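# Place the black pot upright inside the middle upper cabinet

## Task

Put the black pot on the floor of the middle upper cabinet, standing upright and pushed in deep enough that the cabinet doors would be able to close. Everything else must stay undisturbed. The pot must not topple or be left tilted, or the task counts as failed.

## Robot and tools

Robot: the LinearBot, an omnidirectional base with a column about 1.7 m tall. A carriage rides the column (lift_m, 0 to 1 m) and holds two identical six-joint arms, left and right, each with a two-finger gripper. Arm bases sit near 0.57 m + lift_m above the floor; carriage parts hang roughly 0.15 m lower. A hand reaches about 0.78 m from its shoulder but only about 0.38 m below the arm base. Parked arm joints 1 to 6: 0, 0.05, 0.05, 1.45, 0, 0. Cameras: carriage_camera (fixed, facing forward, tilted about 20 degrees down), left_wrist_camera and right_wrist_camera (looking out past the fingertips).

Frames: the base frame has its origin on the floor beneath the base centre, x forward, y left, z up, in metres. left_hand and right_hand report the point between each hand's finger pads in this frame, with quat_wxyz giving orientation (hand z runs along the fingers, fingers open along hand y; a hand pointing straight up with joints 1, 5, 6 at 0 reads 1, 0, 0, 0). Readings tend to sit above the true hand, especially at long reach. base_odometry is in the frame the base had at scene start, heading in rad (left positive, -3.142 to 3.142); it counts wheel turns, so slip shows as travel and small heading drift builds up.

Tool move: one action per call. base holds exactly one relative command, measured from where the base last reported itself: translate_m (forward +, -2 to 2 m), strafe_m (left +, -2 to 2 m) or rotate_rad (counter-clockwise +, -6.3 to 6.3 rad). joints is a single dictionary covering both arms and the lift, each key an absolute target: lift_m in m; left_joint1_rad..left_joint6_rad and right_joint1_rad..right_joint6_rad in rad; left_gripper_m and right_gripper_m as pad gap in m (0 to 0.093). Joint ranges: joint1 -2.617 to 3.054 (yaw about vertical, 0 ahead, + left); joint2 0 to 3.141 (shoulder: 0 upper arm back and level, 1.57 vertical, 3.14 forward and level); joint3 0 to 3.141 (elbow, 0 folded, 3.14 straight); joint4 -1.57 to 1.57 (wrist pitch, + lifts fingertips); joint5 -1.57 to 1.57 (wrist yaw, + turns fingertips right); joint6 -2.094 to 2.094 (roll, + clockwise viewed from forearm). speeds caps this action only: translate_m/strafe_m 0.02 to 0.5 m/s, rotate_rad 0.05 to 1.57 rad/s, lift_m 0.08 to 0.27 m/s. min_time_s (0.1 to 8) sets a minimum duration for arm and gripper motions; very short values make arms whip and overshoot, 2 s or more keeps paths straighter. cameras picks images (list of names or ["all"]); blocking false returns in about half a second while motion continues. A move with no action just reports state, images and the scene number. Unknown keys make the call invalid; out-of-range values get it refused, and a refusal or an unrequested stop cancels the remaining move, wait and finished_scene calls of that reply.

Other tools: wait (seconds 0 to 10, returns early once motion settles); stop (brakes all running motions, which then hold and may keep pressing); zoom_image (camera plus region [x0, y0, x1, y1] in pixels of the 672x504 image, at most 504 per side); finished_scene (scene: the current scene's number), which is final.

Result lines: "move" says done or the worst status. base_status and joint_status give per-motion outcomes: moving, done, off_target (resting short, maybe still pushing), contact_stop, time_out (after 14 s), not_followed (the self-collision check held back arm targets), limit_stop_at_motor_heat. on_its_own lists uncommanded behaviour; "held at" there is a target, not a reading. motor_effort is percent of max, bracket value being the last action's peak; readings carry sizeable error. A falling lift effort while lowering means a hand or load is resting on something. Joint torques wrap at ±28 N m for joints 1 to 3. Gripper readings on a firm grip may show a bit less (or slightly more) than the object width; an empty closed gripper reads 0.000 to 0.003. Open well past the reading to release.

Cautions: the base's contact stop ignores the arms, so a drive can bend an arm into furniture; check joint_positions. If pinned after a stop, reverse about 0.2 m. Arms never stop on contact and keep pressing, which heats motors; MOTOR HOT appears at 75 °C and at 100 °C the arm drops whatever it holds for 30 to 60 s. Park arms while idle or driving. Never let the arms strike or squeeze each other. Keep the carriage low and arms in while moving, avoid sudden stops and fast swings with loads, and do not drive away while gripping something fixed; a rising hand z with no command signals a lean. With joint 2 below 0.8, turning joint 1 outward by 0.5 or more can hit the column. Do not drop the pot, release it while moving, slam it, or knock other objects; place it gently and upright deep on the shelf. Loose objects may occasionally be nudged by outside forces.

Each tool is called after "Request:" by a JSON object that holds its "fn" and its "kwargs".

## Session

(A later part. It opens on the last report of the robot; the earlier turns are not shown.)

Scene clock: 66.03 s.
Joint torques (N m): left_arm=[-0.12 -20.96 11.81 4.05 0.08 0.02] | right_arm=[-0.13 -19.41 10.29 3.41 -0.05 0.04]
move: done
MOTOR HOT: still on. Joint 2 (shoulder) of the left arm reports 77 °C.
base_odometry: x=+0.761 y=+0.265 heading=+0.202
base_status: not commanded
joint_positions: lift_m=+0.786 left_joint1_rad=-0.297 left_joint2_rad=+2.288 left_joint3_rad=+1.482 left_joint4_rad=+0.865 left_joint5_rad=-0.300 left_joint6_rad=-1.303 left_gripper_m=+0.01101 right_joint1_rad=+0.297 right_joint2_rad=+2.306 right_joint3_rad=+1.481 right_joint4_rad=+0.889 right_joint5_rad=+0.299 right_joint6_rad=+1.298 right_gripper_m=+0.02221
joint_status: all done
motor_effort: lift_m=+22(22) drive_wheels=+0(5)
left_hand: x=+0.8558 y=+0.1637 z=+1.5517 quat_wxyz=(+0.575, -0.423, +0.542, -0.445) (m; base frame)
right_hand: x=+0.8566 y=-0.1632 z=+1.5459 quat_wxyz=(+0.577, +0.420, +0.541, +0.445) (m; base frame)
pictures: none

Request:
{"fn": "move", "kwargs": {"joints": {"left_joint2_rad": 2.297, "left_joint3_rad": 1.507, "left_joint4_rad": 0.90, "right_joint2_rad": 2.314, "right_joint3_rad": 1.505, "right_joint4_rad": 0.92, "lift_m": 0.781}, "min_time_s": 1}}

Request:
{"fn": "move", "kwargs": {"joints": {"left_gripper_m": 0.093, "right_gripper_m": 0.093}, "min_time_s": 1.2, "cameras": ["all"]}}

Request:
{"fn": "zoom_image", "kwargs": {"camera": "carriage_camera", "region": [260, 210, 430, 310]}}

Scene clock: 68.17 s.
Joint torques (N m): left_arm=[-0.17 -14.87 8.24 2.74 0.08 0.06] | right_arm=[-0.14 -13.07 7.32 2.29 -0.03 0.05]
move: off_target
MOTOR HOT: still on. Joint 2 (shoulder) of the left arm reports 78 °C.
base_odometry: x=+0.761 y=+0.265 heading=+0.202
base_status: not commanded
joint_positions: lift_m=+0.781 left_joint1_rad=-0.296 left_joint2_rad=+2.291 left_joint3_rad=+1.487 left_joint4_rad=+0.860 left_joint5_rad=-0.300 left_joint6_rad=-1.306 left_gripper_m=+0.01100 right_joint1_rad=+0.297 right_joint2_rad=+2.307 right_joint3_rad=+1.485 right_joint4_rad=+0.891 right_joint5_rad=+0.299 right_joint6_rad=+1.298 right_gripper_m=+0.02210
joint_status: left_joint4_rad off_target (ended at +0.860, target +0.900); the others done
motor_effort: lift_m=+21(22) drive_wheels=+1(5)
left_hand: x=+0.8566 y=+0.1638 z=+1.5460 quat_wxyz=(+0.574, -0.424, +0.542, -0.444) (m; base frame)
right_hand: x=+0.8571 y=-0.1630 z=+1.5423 quat_wxyz=(+0.578, +0.419, +0.540, +0.446) (m; base frame)
pictures: none

Scene clock: 69.67 s.
Joint torques (N m): left_arm=[-0.16 -15.21 8.28 2.57 0.07 0.06] | right_arm=[-0.09 -13.44 7.28 2.23 -0.05 0.05]
move: done
MOTOR HOT: still on. Joint 2 (shoulder) of the left arm reports 77 °C.
base_odometry: x=+0.761 y=+0.265 heading=+0.202
base_status: not commanded
joint_positions: lift_m=+0.781 left_joint1_rad=-0.296 left_joint2_rad=+2.293 left_joint3_rad=+1.487 left_joint4_rad=+0.874 left_joint5_rad=-0.301 left_joint6_rad=-1.306 left_gripper_m=+0.09290 right_joint1_rad=+0.297 right_joint2_rad=+2.311 right_joint3_rad=+1.485 right_joint4_rad=+0.897 right_joint5_rad=+0.299 right_joint6_rad=+1.298 right_gripper_m=+0.09290
joint_status: all done
motor_effort: lift_m=+21(21) drive_wheels=-5(5)
left_hand: x=+0.8566 y=+0.1638 z=+1.5478 quat_wxyz=(+0.576, -0.422, +0.538, -0.448) (m; base frame)
right_hand: x=+0.8572 y=-0.1629 z=+1.5415 quat_wxyz=(+0.578, +0.419, +0.539, +0.447) (m; base frame)
pictures: carriage_camera, left_wrist_camera, right_wrist_camera

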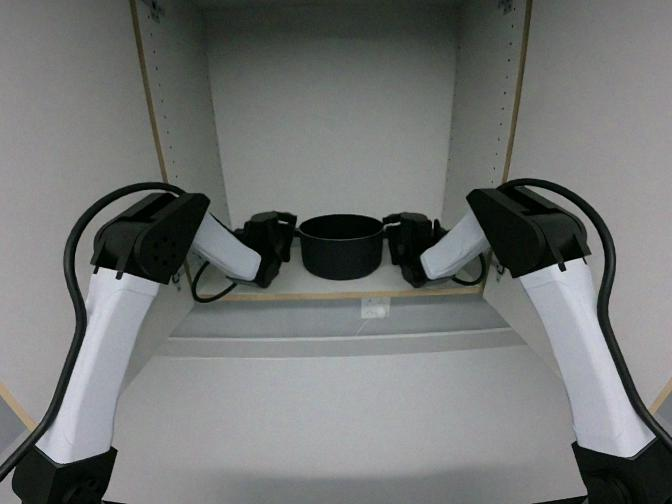

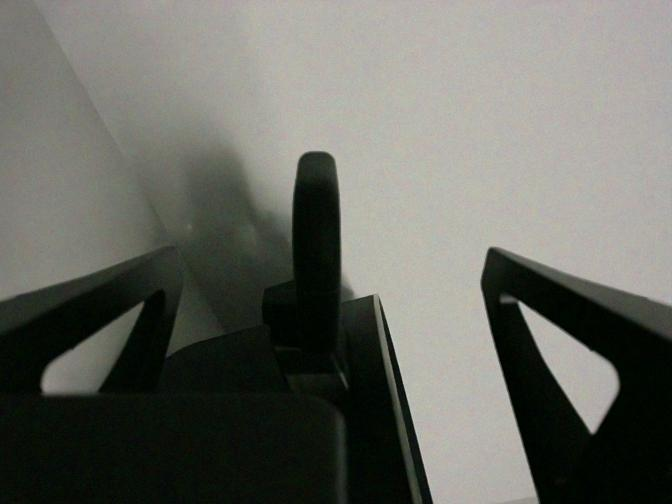

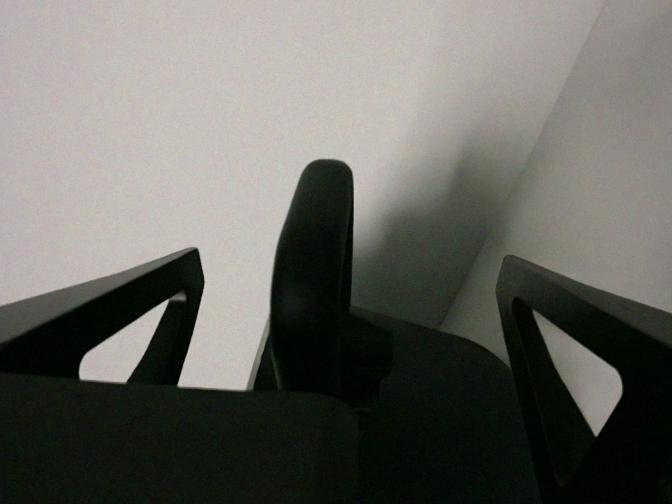

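Scaled by 2.965 from the camera's 672x504 image, which has a finer 960x720 frame.

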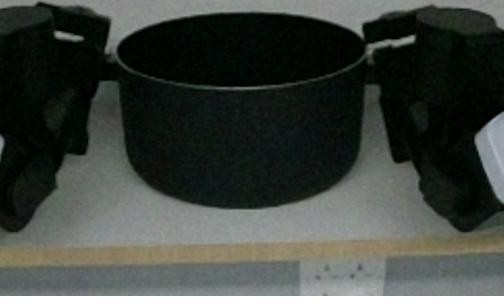

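Request:
{"fn": "move", "kwargs": {"base": {"translate_m": -0.45}, "speeds": {"translate_m": 0.3}, "cameras": ["carriage_camera"]}}

Request:
{"fn": "move", "kwargs": {"joints": {"lift_m": 0.9, "left_joint1_rad": 0, "left_joint2_rad": 0.05, "left_joint3_rad": 0.05, "left_joint4_rad": 1.45, "left_joint5_rad": 0, "left_joint6_rad": 0, "right_joint1_rad": 0, "right_joint2_rad": 0.05, "right_joint3_rad": 0.05, "right_joint4_rad": 1.45, "right_joint5_rad": 0, "right_joint6_rad": 0}, "min_time_s": 2, "cameras": ["carriage_camera"]}}

Request:
{"fn": "zoom_image", "kwargs": {"camera": "carriage_camera", "region": [230, 180, 440, 320]}}

Scene clock: 74.60 s.
Joint torques (N m): left_arm=[-0.17 -15.15 8.29 2.5 0.1 0.08] | right_arm=[-0.05 -13.67 7.3 2.15 -0.02 0.05]
move: done
MOTOR HOT: still on. Joint 2 (shoulder) of the left arm reports 76 °C.
base_odometry: x=+0.320 y=+0.175 heading=+0.202
base_status: done
joint_positions: lift_m=+0.781 left_joint1_rad=-0.296 left_joint2_rad=+2.293 left_joint3_rad=+1.487 left_joint4_rad=+0.879 left_joint5_rad=-0.301 left_joint6_rad=-1.306 left_gripper_m=+0.09291 right_joint1_rad=+0.296 right_joint2_rad=+2.313 right_joint3_rad=+1.485 right_joint4_rad=+0.902 right_joint5_rad=+0.299 right_joint6_rad=+1.298 right_gripper_m=+0.09290
joint_status: not commanded
motor_effort: lift_m=+21(21) drive_wheels=-3(12)
left_hand: x=+0.8566 y=+0.1641 z=+1.5490 quat_wxyz=(+0.577, -0.422, +0.536, -0.449) (m; base frame)
right_hand: x=+0.8573 y=-0.1632 z=+1.5415 quat_wxyz=(+0.579, +0.419, +0.538, +0.448) (m; base frame)
pictures: carriage_camera

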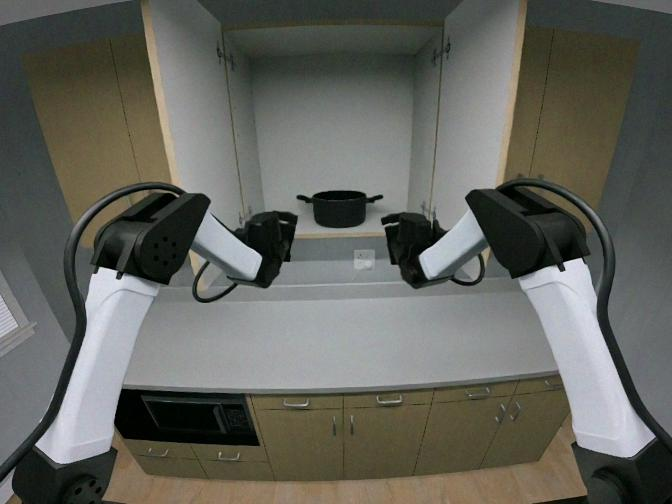

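Scene clock: 77.03 s.
Joint torques (N m): left_arm=[0.54 3.69 4.59 0.05 0.16 0.16] | right_arm=[-0.53 3.78 4.37 -0.13 -0.2 -0.17]
move: done
MOTOR HOT: still on. Joint 2 (shoulder) of the left arm reports 75 °C.
base_odometry: x=+0.320 y=+0.175 heading=+0.202
base_status: not commanded
joint_positions: lift_m=+0.900 left_joint1_rad=-0.007 left_joint2_rad=+0.056 left_joint3_rad=+0.056 left_joint4_rad=+1.435 left_joint5_rad=-0.013 left_joint6_rad=-0.014 left_gripper_m=+0.09292 right_joint1_rad=+0.006 right_joint2_rad=+0.054 right_joint3_rad=+0.056 right_joint4_rad=+1.440 right_joint5_rad=+0.015 right_joint6_rad=+0.016 right_gripper_m=+0.09292
joint_status: all done
motor_effort: lift_m=+22(28) drive_wheels=-4(4)
left_hand: x=+0.2577 y=+0.3055 z=+1.9081 quat_wxyz=(+0.998, -0.007, +0.068, -0.010) (m; base frame)
right_hand: x=+0.2556 y=-0.3059 z=+1.9084 quat_wxyz=(+0.998, +0.008, +0.064, +0.010) (m; base frame)
pictures: carriage_camera

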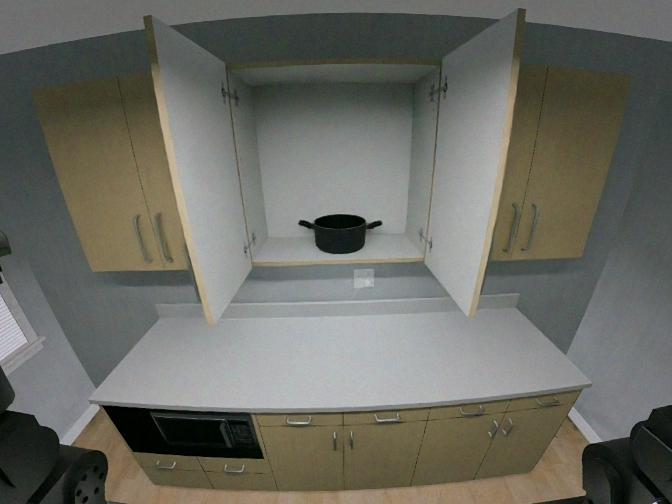

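Scaled by 2.400 from the camera's 672x504 image, which has a finer 960x720 frame.

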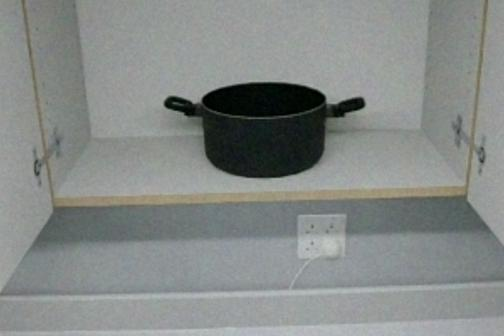

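Request:
{"fn": "finished_scene", "kwargs": {"scene": 2}}

The scene is finished: the task was done.


## Next scene

The same job, from a new start.

Request:
{"fn": "move", "kwargs": {"cameras": ["carriage_camera"]}}

Request:
{"fn": "zoom_image", "kwargs": {"camera": "carriage_camera", "region": [180, 0, 500, 240]}}

Scene clock: 0.00 s.
Joint torques (N m): no reading
base_odometry: x=+0.000 y=+0.000 heading=+0.000
base_status: not commanded
joint_positions: lift_m=+0.300 left_joint1_rad=+0.004 left_joint2_rad=+0.038 left_joint3_rad=+0.032 left_joint4_rad=+1.473 left_joint5_rad=+0.016 left_joint6_rad=-0.004 left_gripper_m=+0.09396 right_joint1_rad=-0.013 right_joint2_rad=+0.032 right_joint3_rad=+0.046 right_joint4_rad=+1.480 right_joint5_rad=-0.045 right_joint6_rad=-0.037 right_gripper_m=+0.09396
joint_status: not commanded
motor_effort: lift_m=+23 drive_wheels=-2
left_hand: x=+0.2498 y=+0.3008 z=+1.3029 quat_wxyz=(+0.999, +0.008, +0.052, +0.000) (m; base frame)
right_hand: x=+0.2419 y=-0.2959 z=+1.3066 quat_wxyz=(+0.999, -0.023, +0.038, -0.024) (m; base frame)
pictures: carriage_camera

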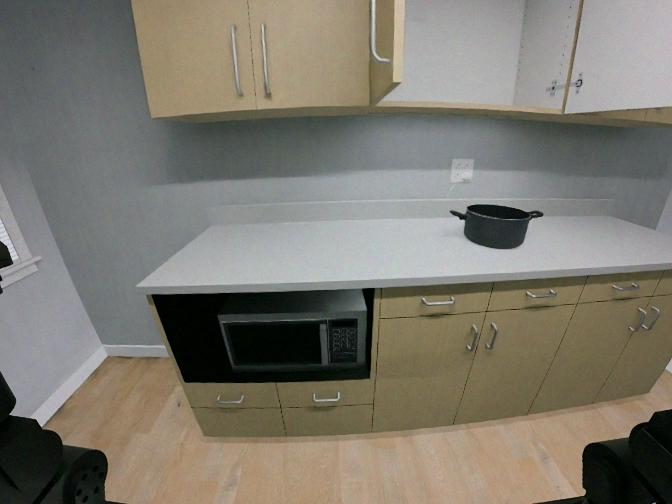

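Scaled by 1.575 from the camera's 672x504 image, which has a finer 960x720 frame.

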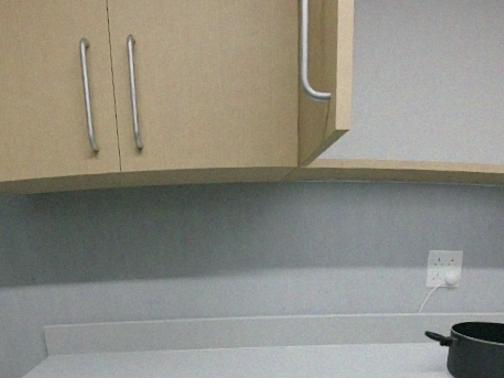

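Request:
{"fn": "zoom_image", "kwargs": {"camera": "carriage_camera", "region": [430, 180, 570, 285]}}

Request:
{"fn": "zoom_image", "kwargs": {"camera": "carriage_camera", "region": [120, 240, 460, 320]}}

Request:
{"fn": "zoom_image", "kwargs": {"camera": "carriage_camera", "region": [360, 40, 672, 240]}}

Scaled by 3.600 from the camera's 672x504 image, which has a finer 960x720 frame.

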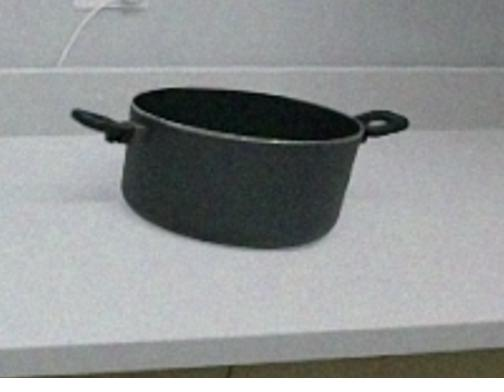

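Scaled by 1.482 from the camera's 672x504 image, which has a finer 960x720 frame.

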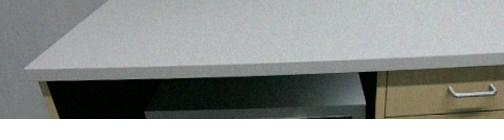

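Scaled by 1.615 from the camera's 672x504 image, which has a finer 960x720 frame.

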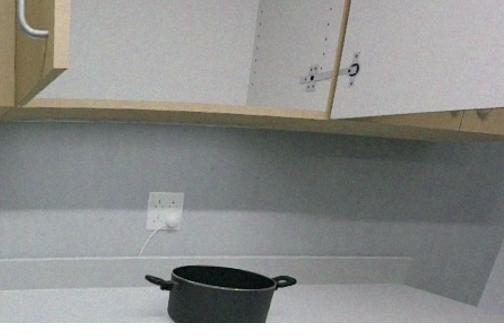

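Request:
{"fn": "move", "kwargs": {"base": {"strafe_m": -0.615}, "joints": {"lift_m": 0.301, "left_joint1_rad": -0.381, "left_joint2_rad": 2.05, "left_joint3_rad": 0.965, "left_joint4_rad": 1.105, "left_joint5_rad": -0.381, "left_joint6_rad": -1.31, "right_joint1_rad": 0.381, "right_joint2_rad": 2.05, "right_joint3_rad": 0.965, "right_joint4_rad": 1.105, "right_joint5_rad": 0.381, "right_joint6_rad": 1.31}, "min_time_s": 2, "speeds": {"strafe_m": 0.3}}}

Request:
{"fn": "move", "kwargs": {"base": {"translate_m": 0.17}, "speeds": {"translate_m": 0.3}, "cameras": ["all"]}}

Request:
{"fn": "zoom_image", "kwargs": {"camera": "carriage_camera", "region": [240, 180, 440, 330]}}

Scene clock: 8.93 s.
Joint torques (N m): left_arm=[-0.32 -11.9 7.21 2.36 -0.11 0] | right_arm=[0.34 -10.69 6.91 1.98 0.17 0.08]
move: done
base_odometry: x=+0.000 y=-0.615 heading=+0.000
base_status: done
joint_positions: lift_m=+0.301 left_joint1_rad=-0.379 left_joint2_rad=+2.052 left_joint3_rad=+0.942 left_joint4_rad=+1.099 left_joint5_rad=-0.367 left_joint6_rad=-1.300 left_gripper_m=+0.09398 right_joint1_rad=+0.376 right_joint2_rad=+2.052 right_joint3_rad=+0.936 right_joint4_rad=+1.097 right_joint5_rad=+0.368 right_joint6_rad=+1.296 right_gripper_m=+0.09396
joint_status: all done
motor_effort: lift_m=+24(27) drive_wheels=-3(9)
left_hand: x=+0.7486 y=+0.1613 z=+1.0270 quat_wxyz=(+0.558, -0.426, +0.569, -0.428) (m; base frame)
right_hand: x=+0.7479 y=-0.1633 z=+1.0244 quat_wxyz=(+0.559, +0.426, +0.572, +0.423) (m; base frame)
pictures: none

Scene clock: 10.87 s.
Joint torques (N m): left_arm=[-0.31 -11.85 7.23 2.35 -0.08 -0.01] | right_arm=[0.25 -10.62 6.79 2 0.14 0.06]
move: done
base_odometry: x=+0.170 y=-0.615 heading=-0.001
base_status: done
joint_positions: lift_m=+0.301 left_joint1_rad=-0.379 left_joint2_rad=+2.052 left_joint3_rad=+0.942 left_joint4_rad=+1.098 left_joint5_rad=-0.370 left_joint6_rad=-1.300 left_gripper_m=+0.09398 right_joint1_rad=+0.377 right_joint2_rad=+2.052 right_joint3_rad=+0.937 right_joint4_rad=+1.096 right_joint5_rad=+0.369 right_joint6_rad=+1.297 right_gripper_m=+0.09396
joint_status: not commanded
motor_effort: lift_m=+24(24) drive_wheels=-6(9)
left_hand: x=+0.7486 y=+0.1619 z=+1.0268 quat_wxyz=(+0.559, -0.427, +0.569, -0.427) (m; base frame)
right_hand: x=+0.7480 y=-0.1628 z=+1.0246 quat_wxyz=(+0.558, +0.426, +0.572, +0.424) (m; base frame)
pictures: carriage_camera, left_wrist_camera, right_wrist_camera

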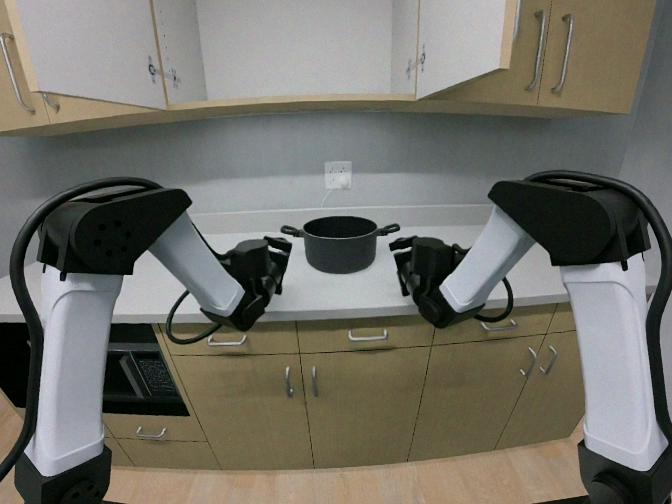

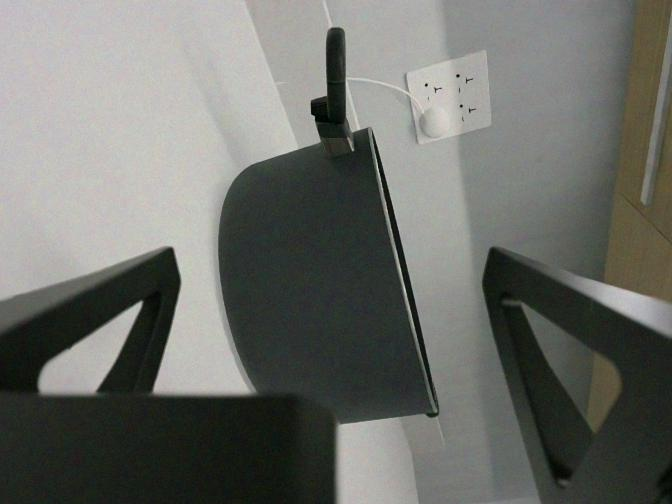

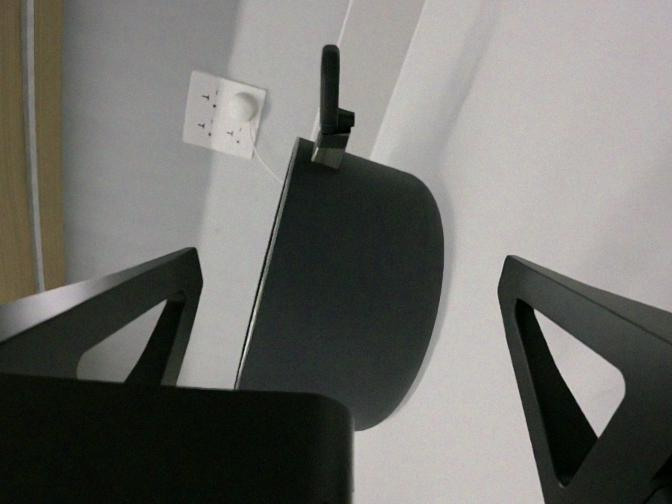

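Scaled by 2.520 from the camera's 672x504 image, which has a finer 960x720 frame.

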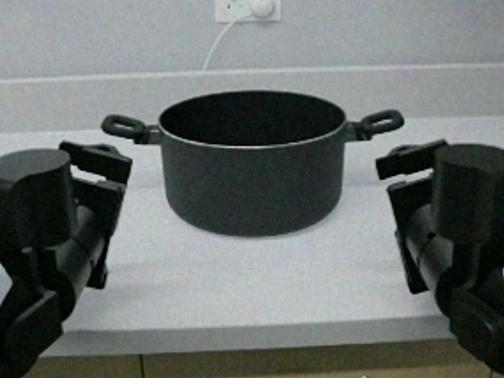

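Request:
{"fn": "move", "kwargs": {"base": {"translate_m": 0.205}, "joints": {"lift_m": 0.304}, "speeds": {"translate_m": 0.15}, "cameras": ["left_wrist_camera", "right_wrist_camera"]}}

Scene clock: 14.90 s.
Joint torques (N m): left_arm=[-0.17 -12.03 7.02 2.36 -0.08 0] | right_arm=[0.1 -10.78 6.65 1.99 0.13 0.06]
move: done
base_odometry: x=+0.375 y=-0.616 heading=-0.001
base_status: done
joint_positions: lift_m=+0.304 left_joint1_rad=-0.380 left_joint2_rad=+2.053 left_joint3_rad=+0.944 left_joint4_rad=+1.096 left_joint5_rad=-0.370 left_joint6_rad=-1.300 left_gripper_m=+0.09398 right_joint1_rad=+0.379 right_joint2_rad=+2.053 right_joint3_rad=+0.939 right_joint4_rad=+1.096 right_joint5_rad=+0.370 right_joint6_rad=+1.297 right_gripper_m=+0.09396
joint_status: all done
motor_effort: lift_m=+24(27) drive_wheels=-5(11)
left_hand: x=+0.7489 y=+0.1609 z=+1.0297 quat_wxyz=(+0.558, -0.426, +0.569, -0.427) (m; base frame)
right_hand: x=+0.7483 y=-0.1621 z=+1.0276 quat_wxyz=(+0.558, +0.426, +0.572, +0.424) (m; base frame)
pictures: left_wrist_camera, right_wrist_camera

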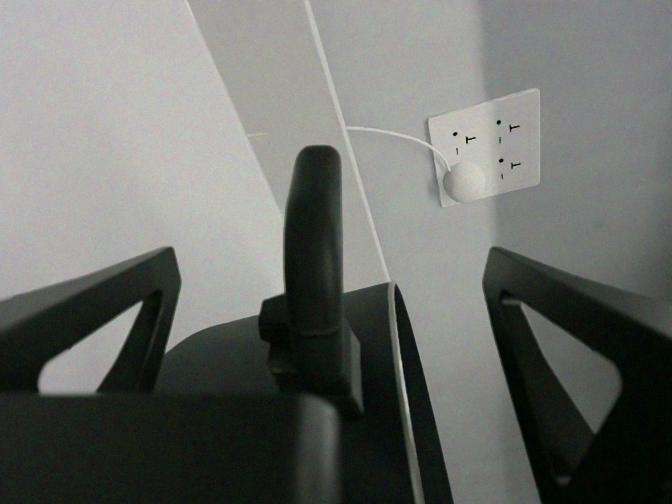

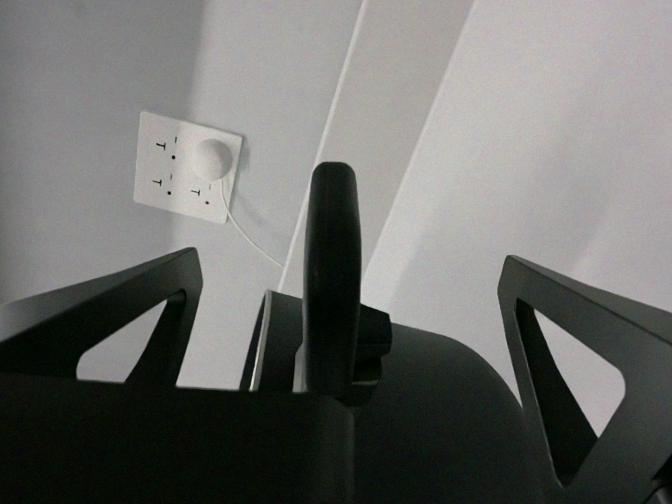

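Request:
{"fn": "move", "kwargs": {"joints": {"left_gripper_m": 0.01, "right_gripper_m": 0.01}, "min_time_s": 1.2}}

Request:
{"fn": "move", "kwargs": {"joints": {"lift_m": 0.371, "left_joint2_rad": 1.96, "left_joint3_rad": 0.995, "left_joint4_rad": 1.265, "right_joint2_rad": 1.975, "right_joint3_rad": 0.995, "right_joint4_rad": 1.265}, "min_time_s": 1, "speeds": {"lift_m": 0.1}, "cameras": ["carriage_camera"]}}

Scene clock: 16.90 s.
Joint torques (N m): left_arm=[-0.13 -12.55 6.94 2.63 0.01 0.01] | right_arm=[0.08 -10.92 6.67 2.01 0.13 0.05]
move: off_target
base_odometry: x=+0.375 y=-0.616 heading=-0.001
base_status: not commanded
joint_positions: lift_m=+0.304 left_joint1_rad=-0.380 left_joint2_rad=+2.057 left_joint3_rad=+0.944 left_joint4_rad=+1.074 left_joint5_rad=-0.379 left_joint6_rad=-1.301 left_gripper_m=+0.02256 right_joint1_rad=+0.379 right_joint2_rad=+2.053 right_joint3_rad=+0.939 right_joint4_rad=+1.094 right_joint5_rad=+0.370 right_joint6_rad=+1.298 right_gripper_m=+0.02201
joint_status: left_gripper_m off_target (ended at +0.02259, target +0.01000); right_gripper_m off_target (ended at +0.02204, target +0.01000)
motor_effort: lift_m=+24(24) drive_wheels=-5(6)
left_hand: x=+0.7489 y=+0.1624 z=+1.0225 quat_wxyz=(+0.555, -0.431, +0.576, -0.417) (m; base frame)
right_hand: x=+0.7483 y=-0.1621 z=+1.0272 quat_wxyz=(+0.558, +0.427, +0.572, +0.424) (m; base frame)
pictures: none

Scene clock: 18.20 s.
Joint torques (N m): left_arm=[-0.2 -21.35 9.69 4.55 -0.02 0.1] | right_arm=[0.17 -18.95 9.02 3.79 0.15 -0.17]
move: off_target
base_odometry: x=+0.375 y=-0.616 heading=-0.001
base_status: not commanded
joint_positions: lift_m=+0.371 left_joint1_rad=-0.380 left_joint2_rad=+2.056 left_joint3_rad=+0.944 left_joint4_rad=+1.063 left_joint5_rad=-0.379 left_joint6_rad=-1.308 left_gripper_m=+0.02256 right_joint1_rad=+0.379 right_joint2_rad=+2.058 right_joint3_rad=+0.939 right_joint4_rad=+1.091 right_joint5_rad=+0.370 right_joint6_rad=+1.316 right_gripper_m=+0.02201
joint_status: left_joint4_rad off_target (ended at +1.063, target +1.265); right_joint4_rad off_target (ended at +1.091, target +1.265); the others done
motor_effort: lift_m=+25(29) drive_wheels=+1(6)
left_hand: x=+0.7488 y=+0.1624 z=+1.0874 quat_wxyz=(+0.552, -0.434, +0.578, -0.416) (m; base frame)
right_hand: x=+0.7484 y=-0.1621 z=+1.0907 quat_wxyz=(+0.552, +0.433, +0.571, +0.426) (m; base frame)
pictures: carriage_camera

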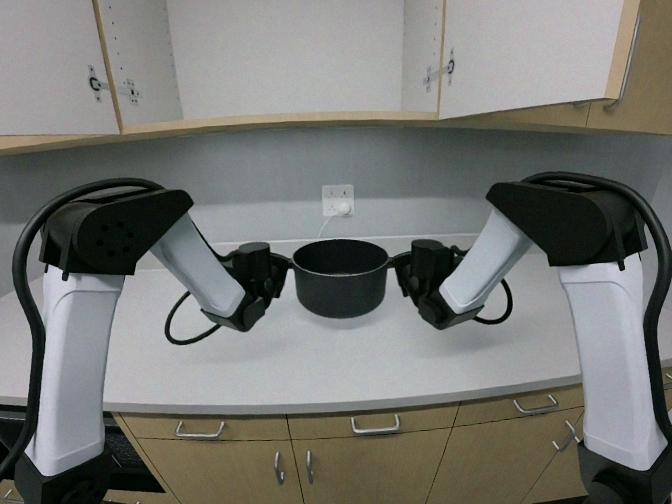

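Request:
{"fn": "move", "kwargs": {"base": {"translate_m": -0.5}, "speeds": {"translate_m": 0.3}}}

Request:
{"fn": "move", "kwargs": {"base": {"strafe_m": 0.14}, "joints": {"lift_m": 0.845, "left_joint1_rad": -0.297, "left_joint2_rad": 2.235, "left_joint3_rad": 1.541, "left_joint4_rad": 1.022, "left_joint5_rad": -0.297, "right_joint1_rad": 0.297, "right_joint2_rad": 2.251, "right_joint3_rad": 1.541, "right_joint4_rad": 1.022, "right_joint5_rad": 0.297}, "min_time_s": 2.5, "speeds": {"strafe_m": 0.1, "lift_m": 0.2}, "cameras": ["carriage_camera"]}}

Request:
{"fn": "zoom_image", "kwargs": {"camera": "carriage_camera", "region": [180, 140, 500, 340]}}

Request:
{"fn": "zoom_image", "kwargs": {"camera": "carriage_camera", "region": [60, 340, 336, 440]}}

Request:
{"fn": "zoom_image", "kwargs": {"camera": "carriage_camera", "region": [336, 340, 612, 440]}}

Scene clock: 23.60 s.
Joint torques (N m): left_arm=[-0.16 -21.44 9.81 4.49 0 0.07] | right_arm=[0.08 -19.02 8.95 3.74 0.12 -0.16]
move: done
base_odometry: x=-0.125 y=-0.615 heading=-0.001
base_status: done
joint_positions: lift_m=+0.371 left_joint1_rad=-0.380 left_joint2_rad=+2.056 left_joint3_rad=+0.944 left_joint4_rad=+1.067 left_joint5_rad=-0.379 left_joint6_rad=-1.307 left_gripper_m=+0.02256 right_joint1_rad=+0.379 right_joint2_rad=+2.058 right_joint3_rad=+0.939 right_joint4_rad=+1.095 right_joint5_rad=+0.371 right_joint6_rad=+1.316 right_gripper_m=+0.02201
joint_status: not commanded
motor_effort: lift_m=+25(25) drive_wheels=-3(13)
left_hand: x=+0.7488 y=+0.1624 z=+1.0883 quat_wxyz=(+0.553, -0.434, +0.577, -0.417) (m; base frame)
right_hand: x=+0.7485 y=-0.1622 z=+1.0918 quat_wxyz=(+0.553, +0.433, +0.569, +0.428) (m; base frame)
pictures: none

Scene clock: 26.67 s.
Joint torques (N m): left_arm=[0.21 -20.52 11.34 4.43 0.17 -0.13] | right_arm=[-0.24 -18.32 10.03 3.64 -0.2 0.03]
move: off_target
base_odometry: x=-0.125 y=-0.475 heading=-0.001
base_status: done
joint_positions: lift_m=+0.845 left_joint1_rad=-0.300 left_joint2_rad=+2.288 left_joint3_rad=+1.483 left_joint4_rad=+0.831 left_joint5_rad=-0.311 left_joint6_rad=-1.288 left_gripper_m=+0.02256 right_joint1_rad=+0.300 right_joint2_rad=+2.296 right_joint3_rad=+1.482 right_joint4_rad=+0.864 right_joint5_rad=+0.313 right_joint6_rad=+1.301 right_gripper_m=+0.02201
joint_status: left_joint4_rad off_target (ended at +0.831, target +1.022); right_joint4_rad off_target (ended at +0.864, target +1.022); the others done
motor_effort: lift_m=+24(30) drive_wheels=-3(8)
left_hand: x=+0.8557 y=+0.1632 z=+1.6030 quat_wxyz=(+0.573, -0.424, +0.554, -0.429) (m; base frame)
right_hand: x=+0.8559 y=-0.1640 z=+1.6053 quat_wxyz=(+0.576, +0.426, +0.543, +0.439) (m; base frame)
pictures: carriage_camera

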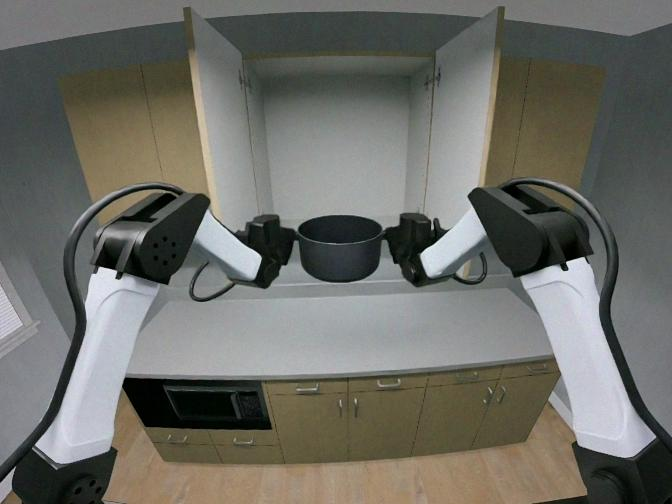

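Scaled by 1.575 from the camera's 672x504 image, which has a finer 960x720 frame.

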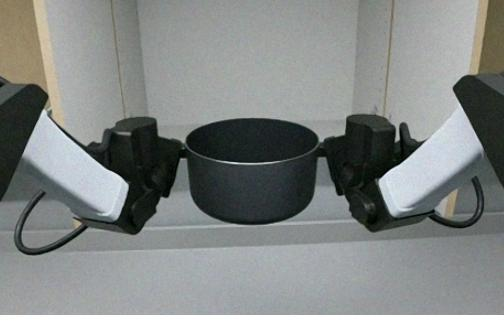

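Scaled by 1.826 from the camera's 672x504 image, which has a finer 960x720 frame.

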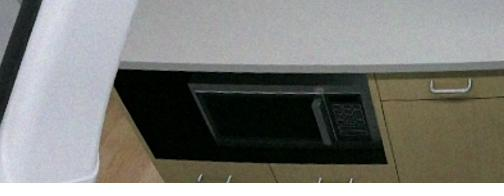

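Scaled by 1.826 from the camera's 672x504 image, which has a finer 960x720 frame.

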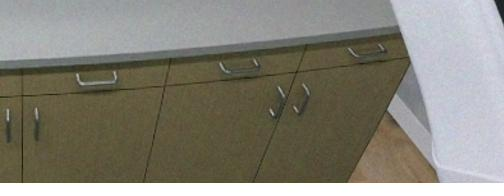

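Request:
{"fn": "move", "kwargs": {"base": {"translate_m": 0.51}, "joints": {"lift_m": 0.835}, "speeds": {"translate_m": 0.2}, "cameras": ["carriage_camera"]}}

Request:
{"fn": "zoom_image", "kwargs": {"camera": "carriage_camera", "region": [240, 210, 440, 330]}}

Scene clock: 31.87 s.
Joint torques (N m): left_arm=[0.16 -21.46 11.37 4.52 0.18 -0.13] | right_arm=[-0.28 -19.26 10.1 3.73 -0.16 0.02]
move: done
base_odometry: x=+0.385 y=-0.475 heading=+0.000
base_status: done
joint_positions: lift_m=+0.835 left_joint1_rad=-0.300 left_joint2_rad=+2.297 left_joint3_rad=+1.483 left_joint4_rad=+0.823 left_joint5_rad=-0.311 left_joint6_rad=-1.288 left_gripper_m=+0.02256 right_joint1_rad=+0.299 right_joint2_rad=+2.305 right_joint3_rad=+1.482 right_joint4_rad=+0.855 right_joint5_rad=+0.312 right_joint6_rad=+1.301 right_gripper_m=+0.02201
joint_status: all done
motor_effort: lift_m=+23(23) drive_wheels=-6(11)
left_hand: x=+0.8564 y=+0.1633 z=+1.5852 quat_wxyz=(+0.570, -0.427, +0.560, -0.424) (m; base frame)
right_hand: x=+0.8567 y=-0.1640 z=+1.5878 quat_wxyz=(+0.572, +0.428, +0.549, +0.434) (m; base frame)
pictures: carriage_camera

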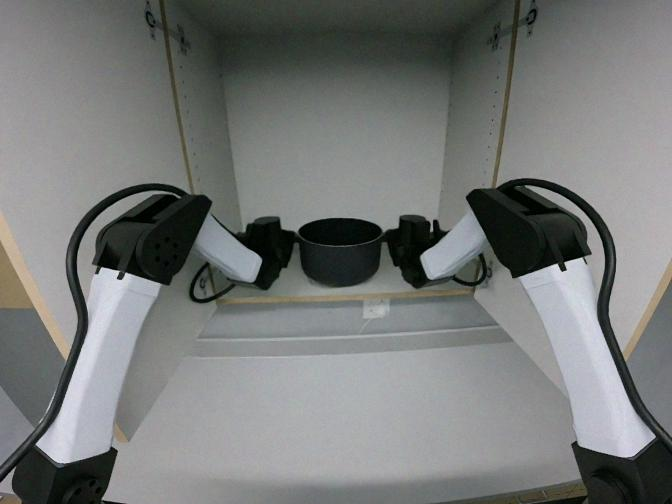

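Scaled by 2.520 from the camera's 672x504 image, which has a finer 960x720 frame.

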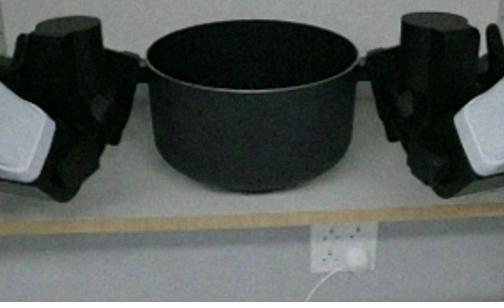

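Request:
{"fn": "move", "kwargs": {"base": {"translate_m": 0.073}, "joints": {"lift_m": 0.81}, "speeds": {"translate_m": 0.08}, "cameras": ["carriage_camera"]}}

Request:
{"fn": "zoom_image", "kwargs": {"camera": "carriage_camera", "region": [240, 210, 440, 330]}}

Scene clock: 34.33 s.
Joint torques (N m): left_arm=[0.03 -22.39 11.26 4.53 0.17 -0.11] | right_arm=[-0.12 -20.27 10.1 3.71 -0.16 0]
move: done
base_odometry: x=+0.458 y=-0.475 heading=+0.000
base_status: done
joint_positions: lift_m=+0.810 left_joint1_rad=-0.299 left_joint2_rad=+2.307 left_joint3_rad=+1.483 left_joint4_rad=+0.822 left_joint5_rad=-0.310 left_joint6_rad=-1.290 left_gripper_m=+0.02256 right_joint1_rad=+0.298 right_joint2_rad=+2.315 right_joint3_rad=+1.482 right_joint4_rad=+0.855 right_joint5_rad=+0.309 right_joint6_rad=+1.301 right_gripper_m=+0.02201
joint_status: all done
motor_effort: lift_m=+23(23) drive_wheels=-6(10)
left_hand: x=+0.8571 y=+0.1636 z=+1.5541 quat_wxyz=(+0.567, -0.428, +0.563, -0.422) (m; base frame)
right_hand: x=+0.8574 y=-0.1638 z=+1.5564 quat_wxyz=(+0.570, +0.429, +0.553, +0.432) (m; base frame)
pictures: carriage_camera

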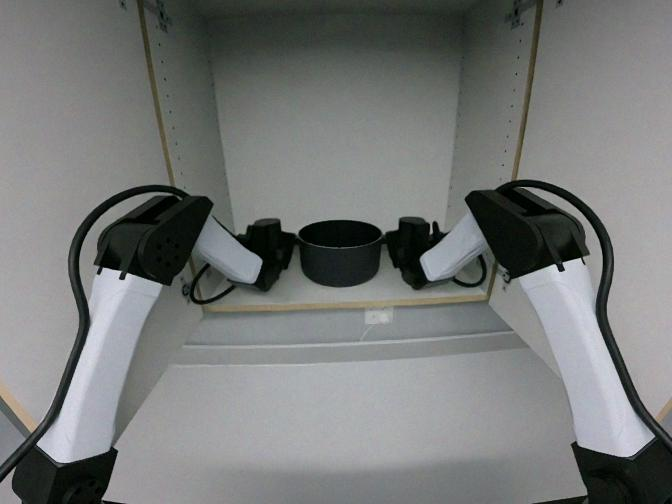

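Scaled by 2.520 from the camera's 672x504 image, which has a finer 960x720 frame.

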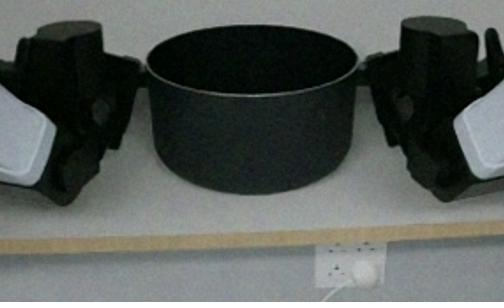

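Request:
{"fn": "move", "kwargs": {"joints": {"lift_m": 0.794}, "speeds": {"lift_m": 0.08}}}

Scene clock: 35.57 s.
Joint torques (N m): left_arm=[0.01 -22.45 11.07 4.12 0.17 -0.12] | right_arm=[-0.23 -20.26 9.69 3.27 -0.16 0]
move: done
base_odometry: x=+0.458 y=-0.475 heading=+0.000
base_status: not commanded
joint_positions: lift_m=+0.794 left_joint1_rad=-0.298 left_joint2_rad=+2.307 left_joint3_rad=+1.486 left_joint4_rad=+0.860 left_joint5_rad=-0.310 left_joint6_rad=-1.291 left_gripper_m=+0.02256 right_joint1_rad=+0.298 right_joint2_rad=+2.315 right_joint3_rad=+1.486 right_joint4_rad=+0.896 right_joint5_rad=+0.310 right_joint6_rad=+1.301 right_gripper_m=+0.02201
joint_status: all done
on_its_own: right_joint4_rad moved +0.042 toward your old target +1.022
motor_effort: lift_m=+21(22) drive_wheels=+2(7)
left_hand: x=+0.8574 y=+0.1641 z=+1.5486 quat_wxyz=(+0.575, -0.424, +0.549, -0.433) (m; base frame)
right_hand: x=+0.8575 y=-0.1640 z=+1.5525 quat_wxyz=(+0.579, +0.423, +0.537, +0.444) (m; base frame)
pictures: none

Request:
{"fn": "move", "kwargs": {"joints": {"left_joint2_rad": 2.316, "left_joint3_rad": 1.508, "left_joint4_rad": 0.895, "right_joint2_rad": 2.324, "right_joint3_rad": 1.508, "right_joint4_rad": 0.925, "lift_m": 0.789}, "min_time_s": 1}}

Request:
{"fn": "move", "kwargs": {"joints": {"left_gripper_m": 0.093, "right_gripper_m": 0.093}, "min_time_s": 1.2, "cameras": ["all"]}}

Request:
{"fn": "zoom_image", "kwargs": {"camera": "carriage_camera", "region": [240, 210, 440, 330]}}

Scene clock: 38.00 s.
Joint torques (N m): left_arm=[0.03 -14.42 7.76 2.63 0.17 -0.11] | right_arm=[-0.23 -13.01 7.01 2.14 -0.18 0.02]
move: done
base_odometry: x=+0.458 y=-0.475 heading=+0.000
base_status: not commanded
joint_positions: lift_m=+0.789 left_joint1_rad=-0.298 left_joint2_rad=+2.308 left_joint3_rad=+1.489 left_joint4_rad=+0.863 left_joint5_rad=-0.310 left_joint6_rad=-1.291 left_gripper_m=+0.02256 right_joint1_rad=+0.298 right_joint2_rad=+2.316 right_joint3_rad=+1.489 right_joint4_rad=+0.900 right_joint5_rad=+0.310 right_joint6_rad=+1.300 right_gripper_m=+0.02201
joint_status: all done
motor_effort: lift_m=+21(21) drive_wheels=+2(5)
left_hand: x=+0.8579 y=+0.1640 z=+1.5449 quat_wxyz=(+0.576, -0.423, +0.548, -0.434) (m; base frame)
right_hand: x=+0.8578 y=-0.1639 z=+1.5490 quat_wxyz=(+0.580, +0.422, +0.535, +0.446) (m; base frame)
pictures: none

Scene clock: 39.50 s.
Joint torques (N m): left_arm=[0.1 -15.38 7.76 2.59 0.16 -0.01] | right_arm=[-0.17 -13.83 6.99 2.11 -0.18 -0.01]
move: done
base_odometry: x=+0.458 y=-0.475 heading=+0.000
base_status: not commanded
joint_positions: lift_m=+0.789 left_joint1_rad=-0.298 left_joint2_rad=+2.317 left_joint3_rad=+1.489 left_joint4_rad=+0.866 left_joint5_rad=-0.309 left_joint6_rad=-1.300 left_gripper_m=+0.09289 right_joint1_rad=+0.298 right_joint2_rad=+2.323 right_joint3_rad=+1.489 right_joint4_rad=+0.903 right_joint5_rad=+0.310 right_joint6_rad=+1.301 right_gripper_m=+0.09292
joint_status: all done
motor_effort: lift_m=+21(21) drive_wheels=+2(3)
left_hand: x=+0.8584 y=+0.1636 z=+1.5400 quat_wxyz=(+0.573, -0.426, +0.548, -0.436) (m; base frame)
right_hand: x=+0.8584 y=-0.1639 z=+1.5448 quat_wxyz=(+0.579, +0.423, +0.537, +0.444) (m; base frame)
pictures: carriage_camera, left_wrist_camera, right_wrist_camera

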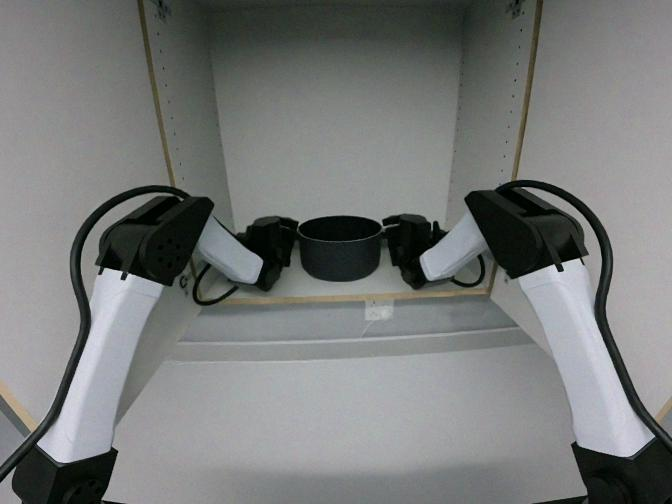

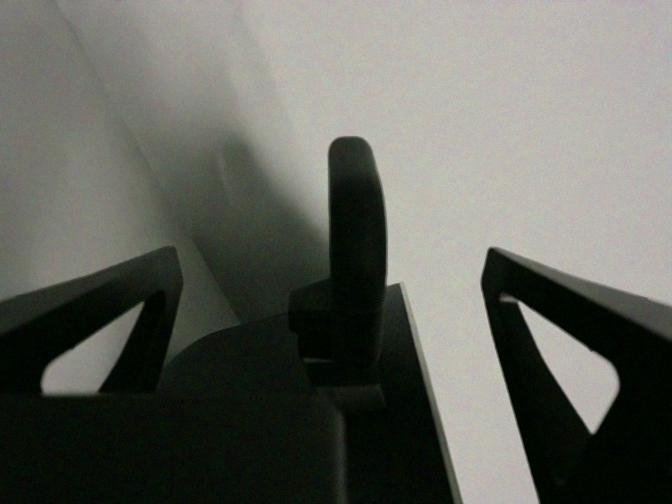

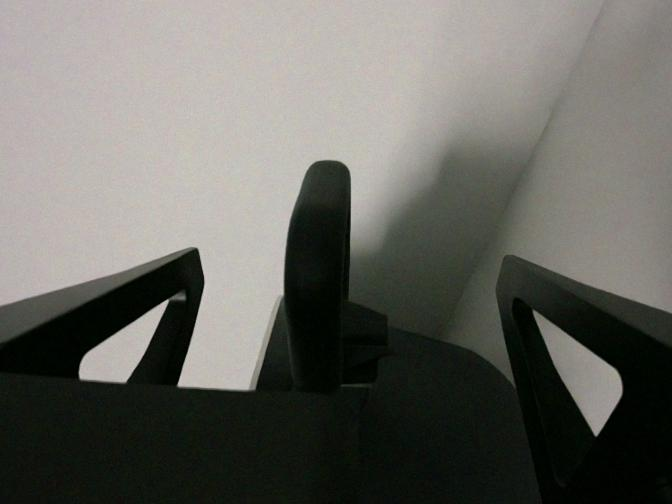

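Scaled by 2.520 from the camera's 672x504 image, which has a finer 960x720 frame.

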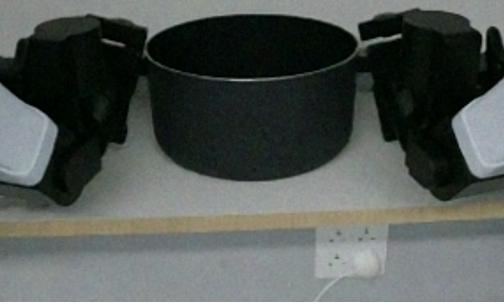

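Request:
{"fn": "move", "kwargs": {"base": {"translate_m": -0.45}, "speeds": {"translate_m": 0.3}, "cameras": ["carriage_camera"]}}

Request:
{"fn": "zoom_image", "kwargs": {"camera": "carriage_camera", "region": [230, 150, 440, 290]}}

Scene clock: 43.17 s.
Joint torques (N m): left_arm=[-0.09 -15.41 7.82 2.55 0.15 -0.01] | right_arm=[-0.18 -13.98 6.99 2.06 -0.15 0]
move: done
base_odometry: x=+0.008 y=-0.475 heading=+0.000
base_status: done
joint_positions: lift_m=+0.789 left_joint1_rad=-0.297 left_joint2_rad=+2.318 left_joint3_rad=+1.489 left_joint4_rad=+0.871 left_joint5_rad=-0.308 left_joint6_rad=-1.300 left_gripper_m=+0.09289 right_joint1_rad=+0.298 right_joint2_rad=+2.325 right_joint3_rad=+1.489 right_joint4_rad=+0.907 right_joint5_rad=+0.309 right_joint6_rad=+1.301 right_gripper_m=+0.09292
joint_status: not commanded
motor_effort: lift_m=+21(21) drive_wheels=-3(11)
left_hand: x=+0.8585 y=+0.1639 z=+1.5409 quat_wxyz=(+0.574, -0.426, +0.546, -0.437) (m; base frame)
right_hand: x=+0.8584 y=-0.1639 z=+1.5450 quat_wxyz=(+0.579, +0.423, +0.536, +0.445) (m; base frame)
pictures: carriage_camera

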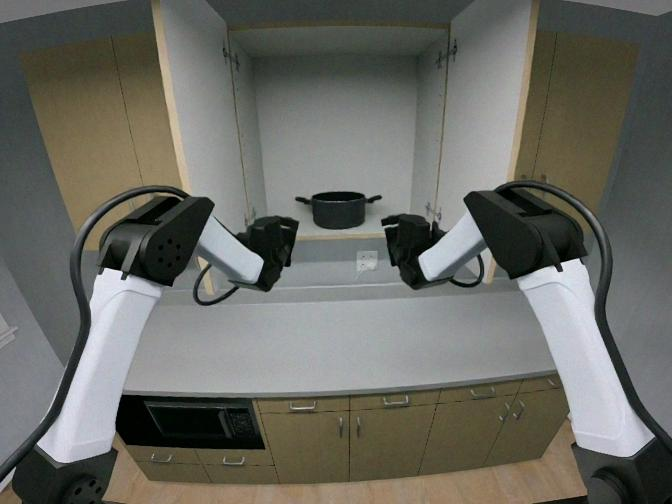

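Scaled by 2.400 from the camera's 672x504 image, which has a finer 960x720 frame.

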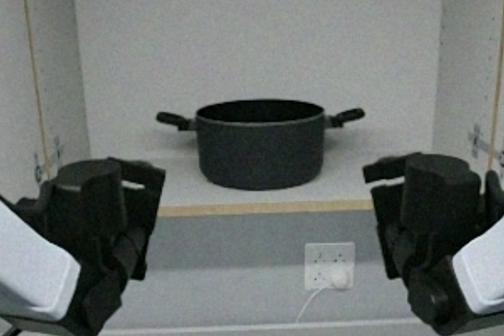

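Request:
{"fn": "finished_scene", "kwargs": {"scene": 3}}

The scene is finished: the task was done.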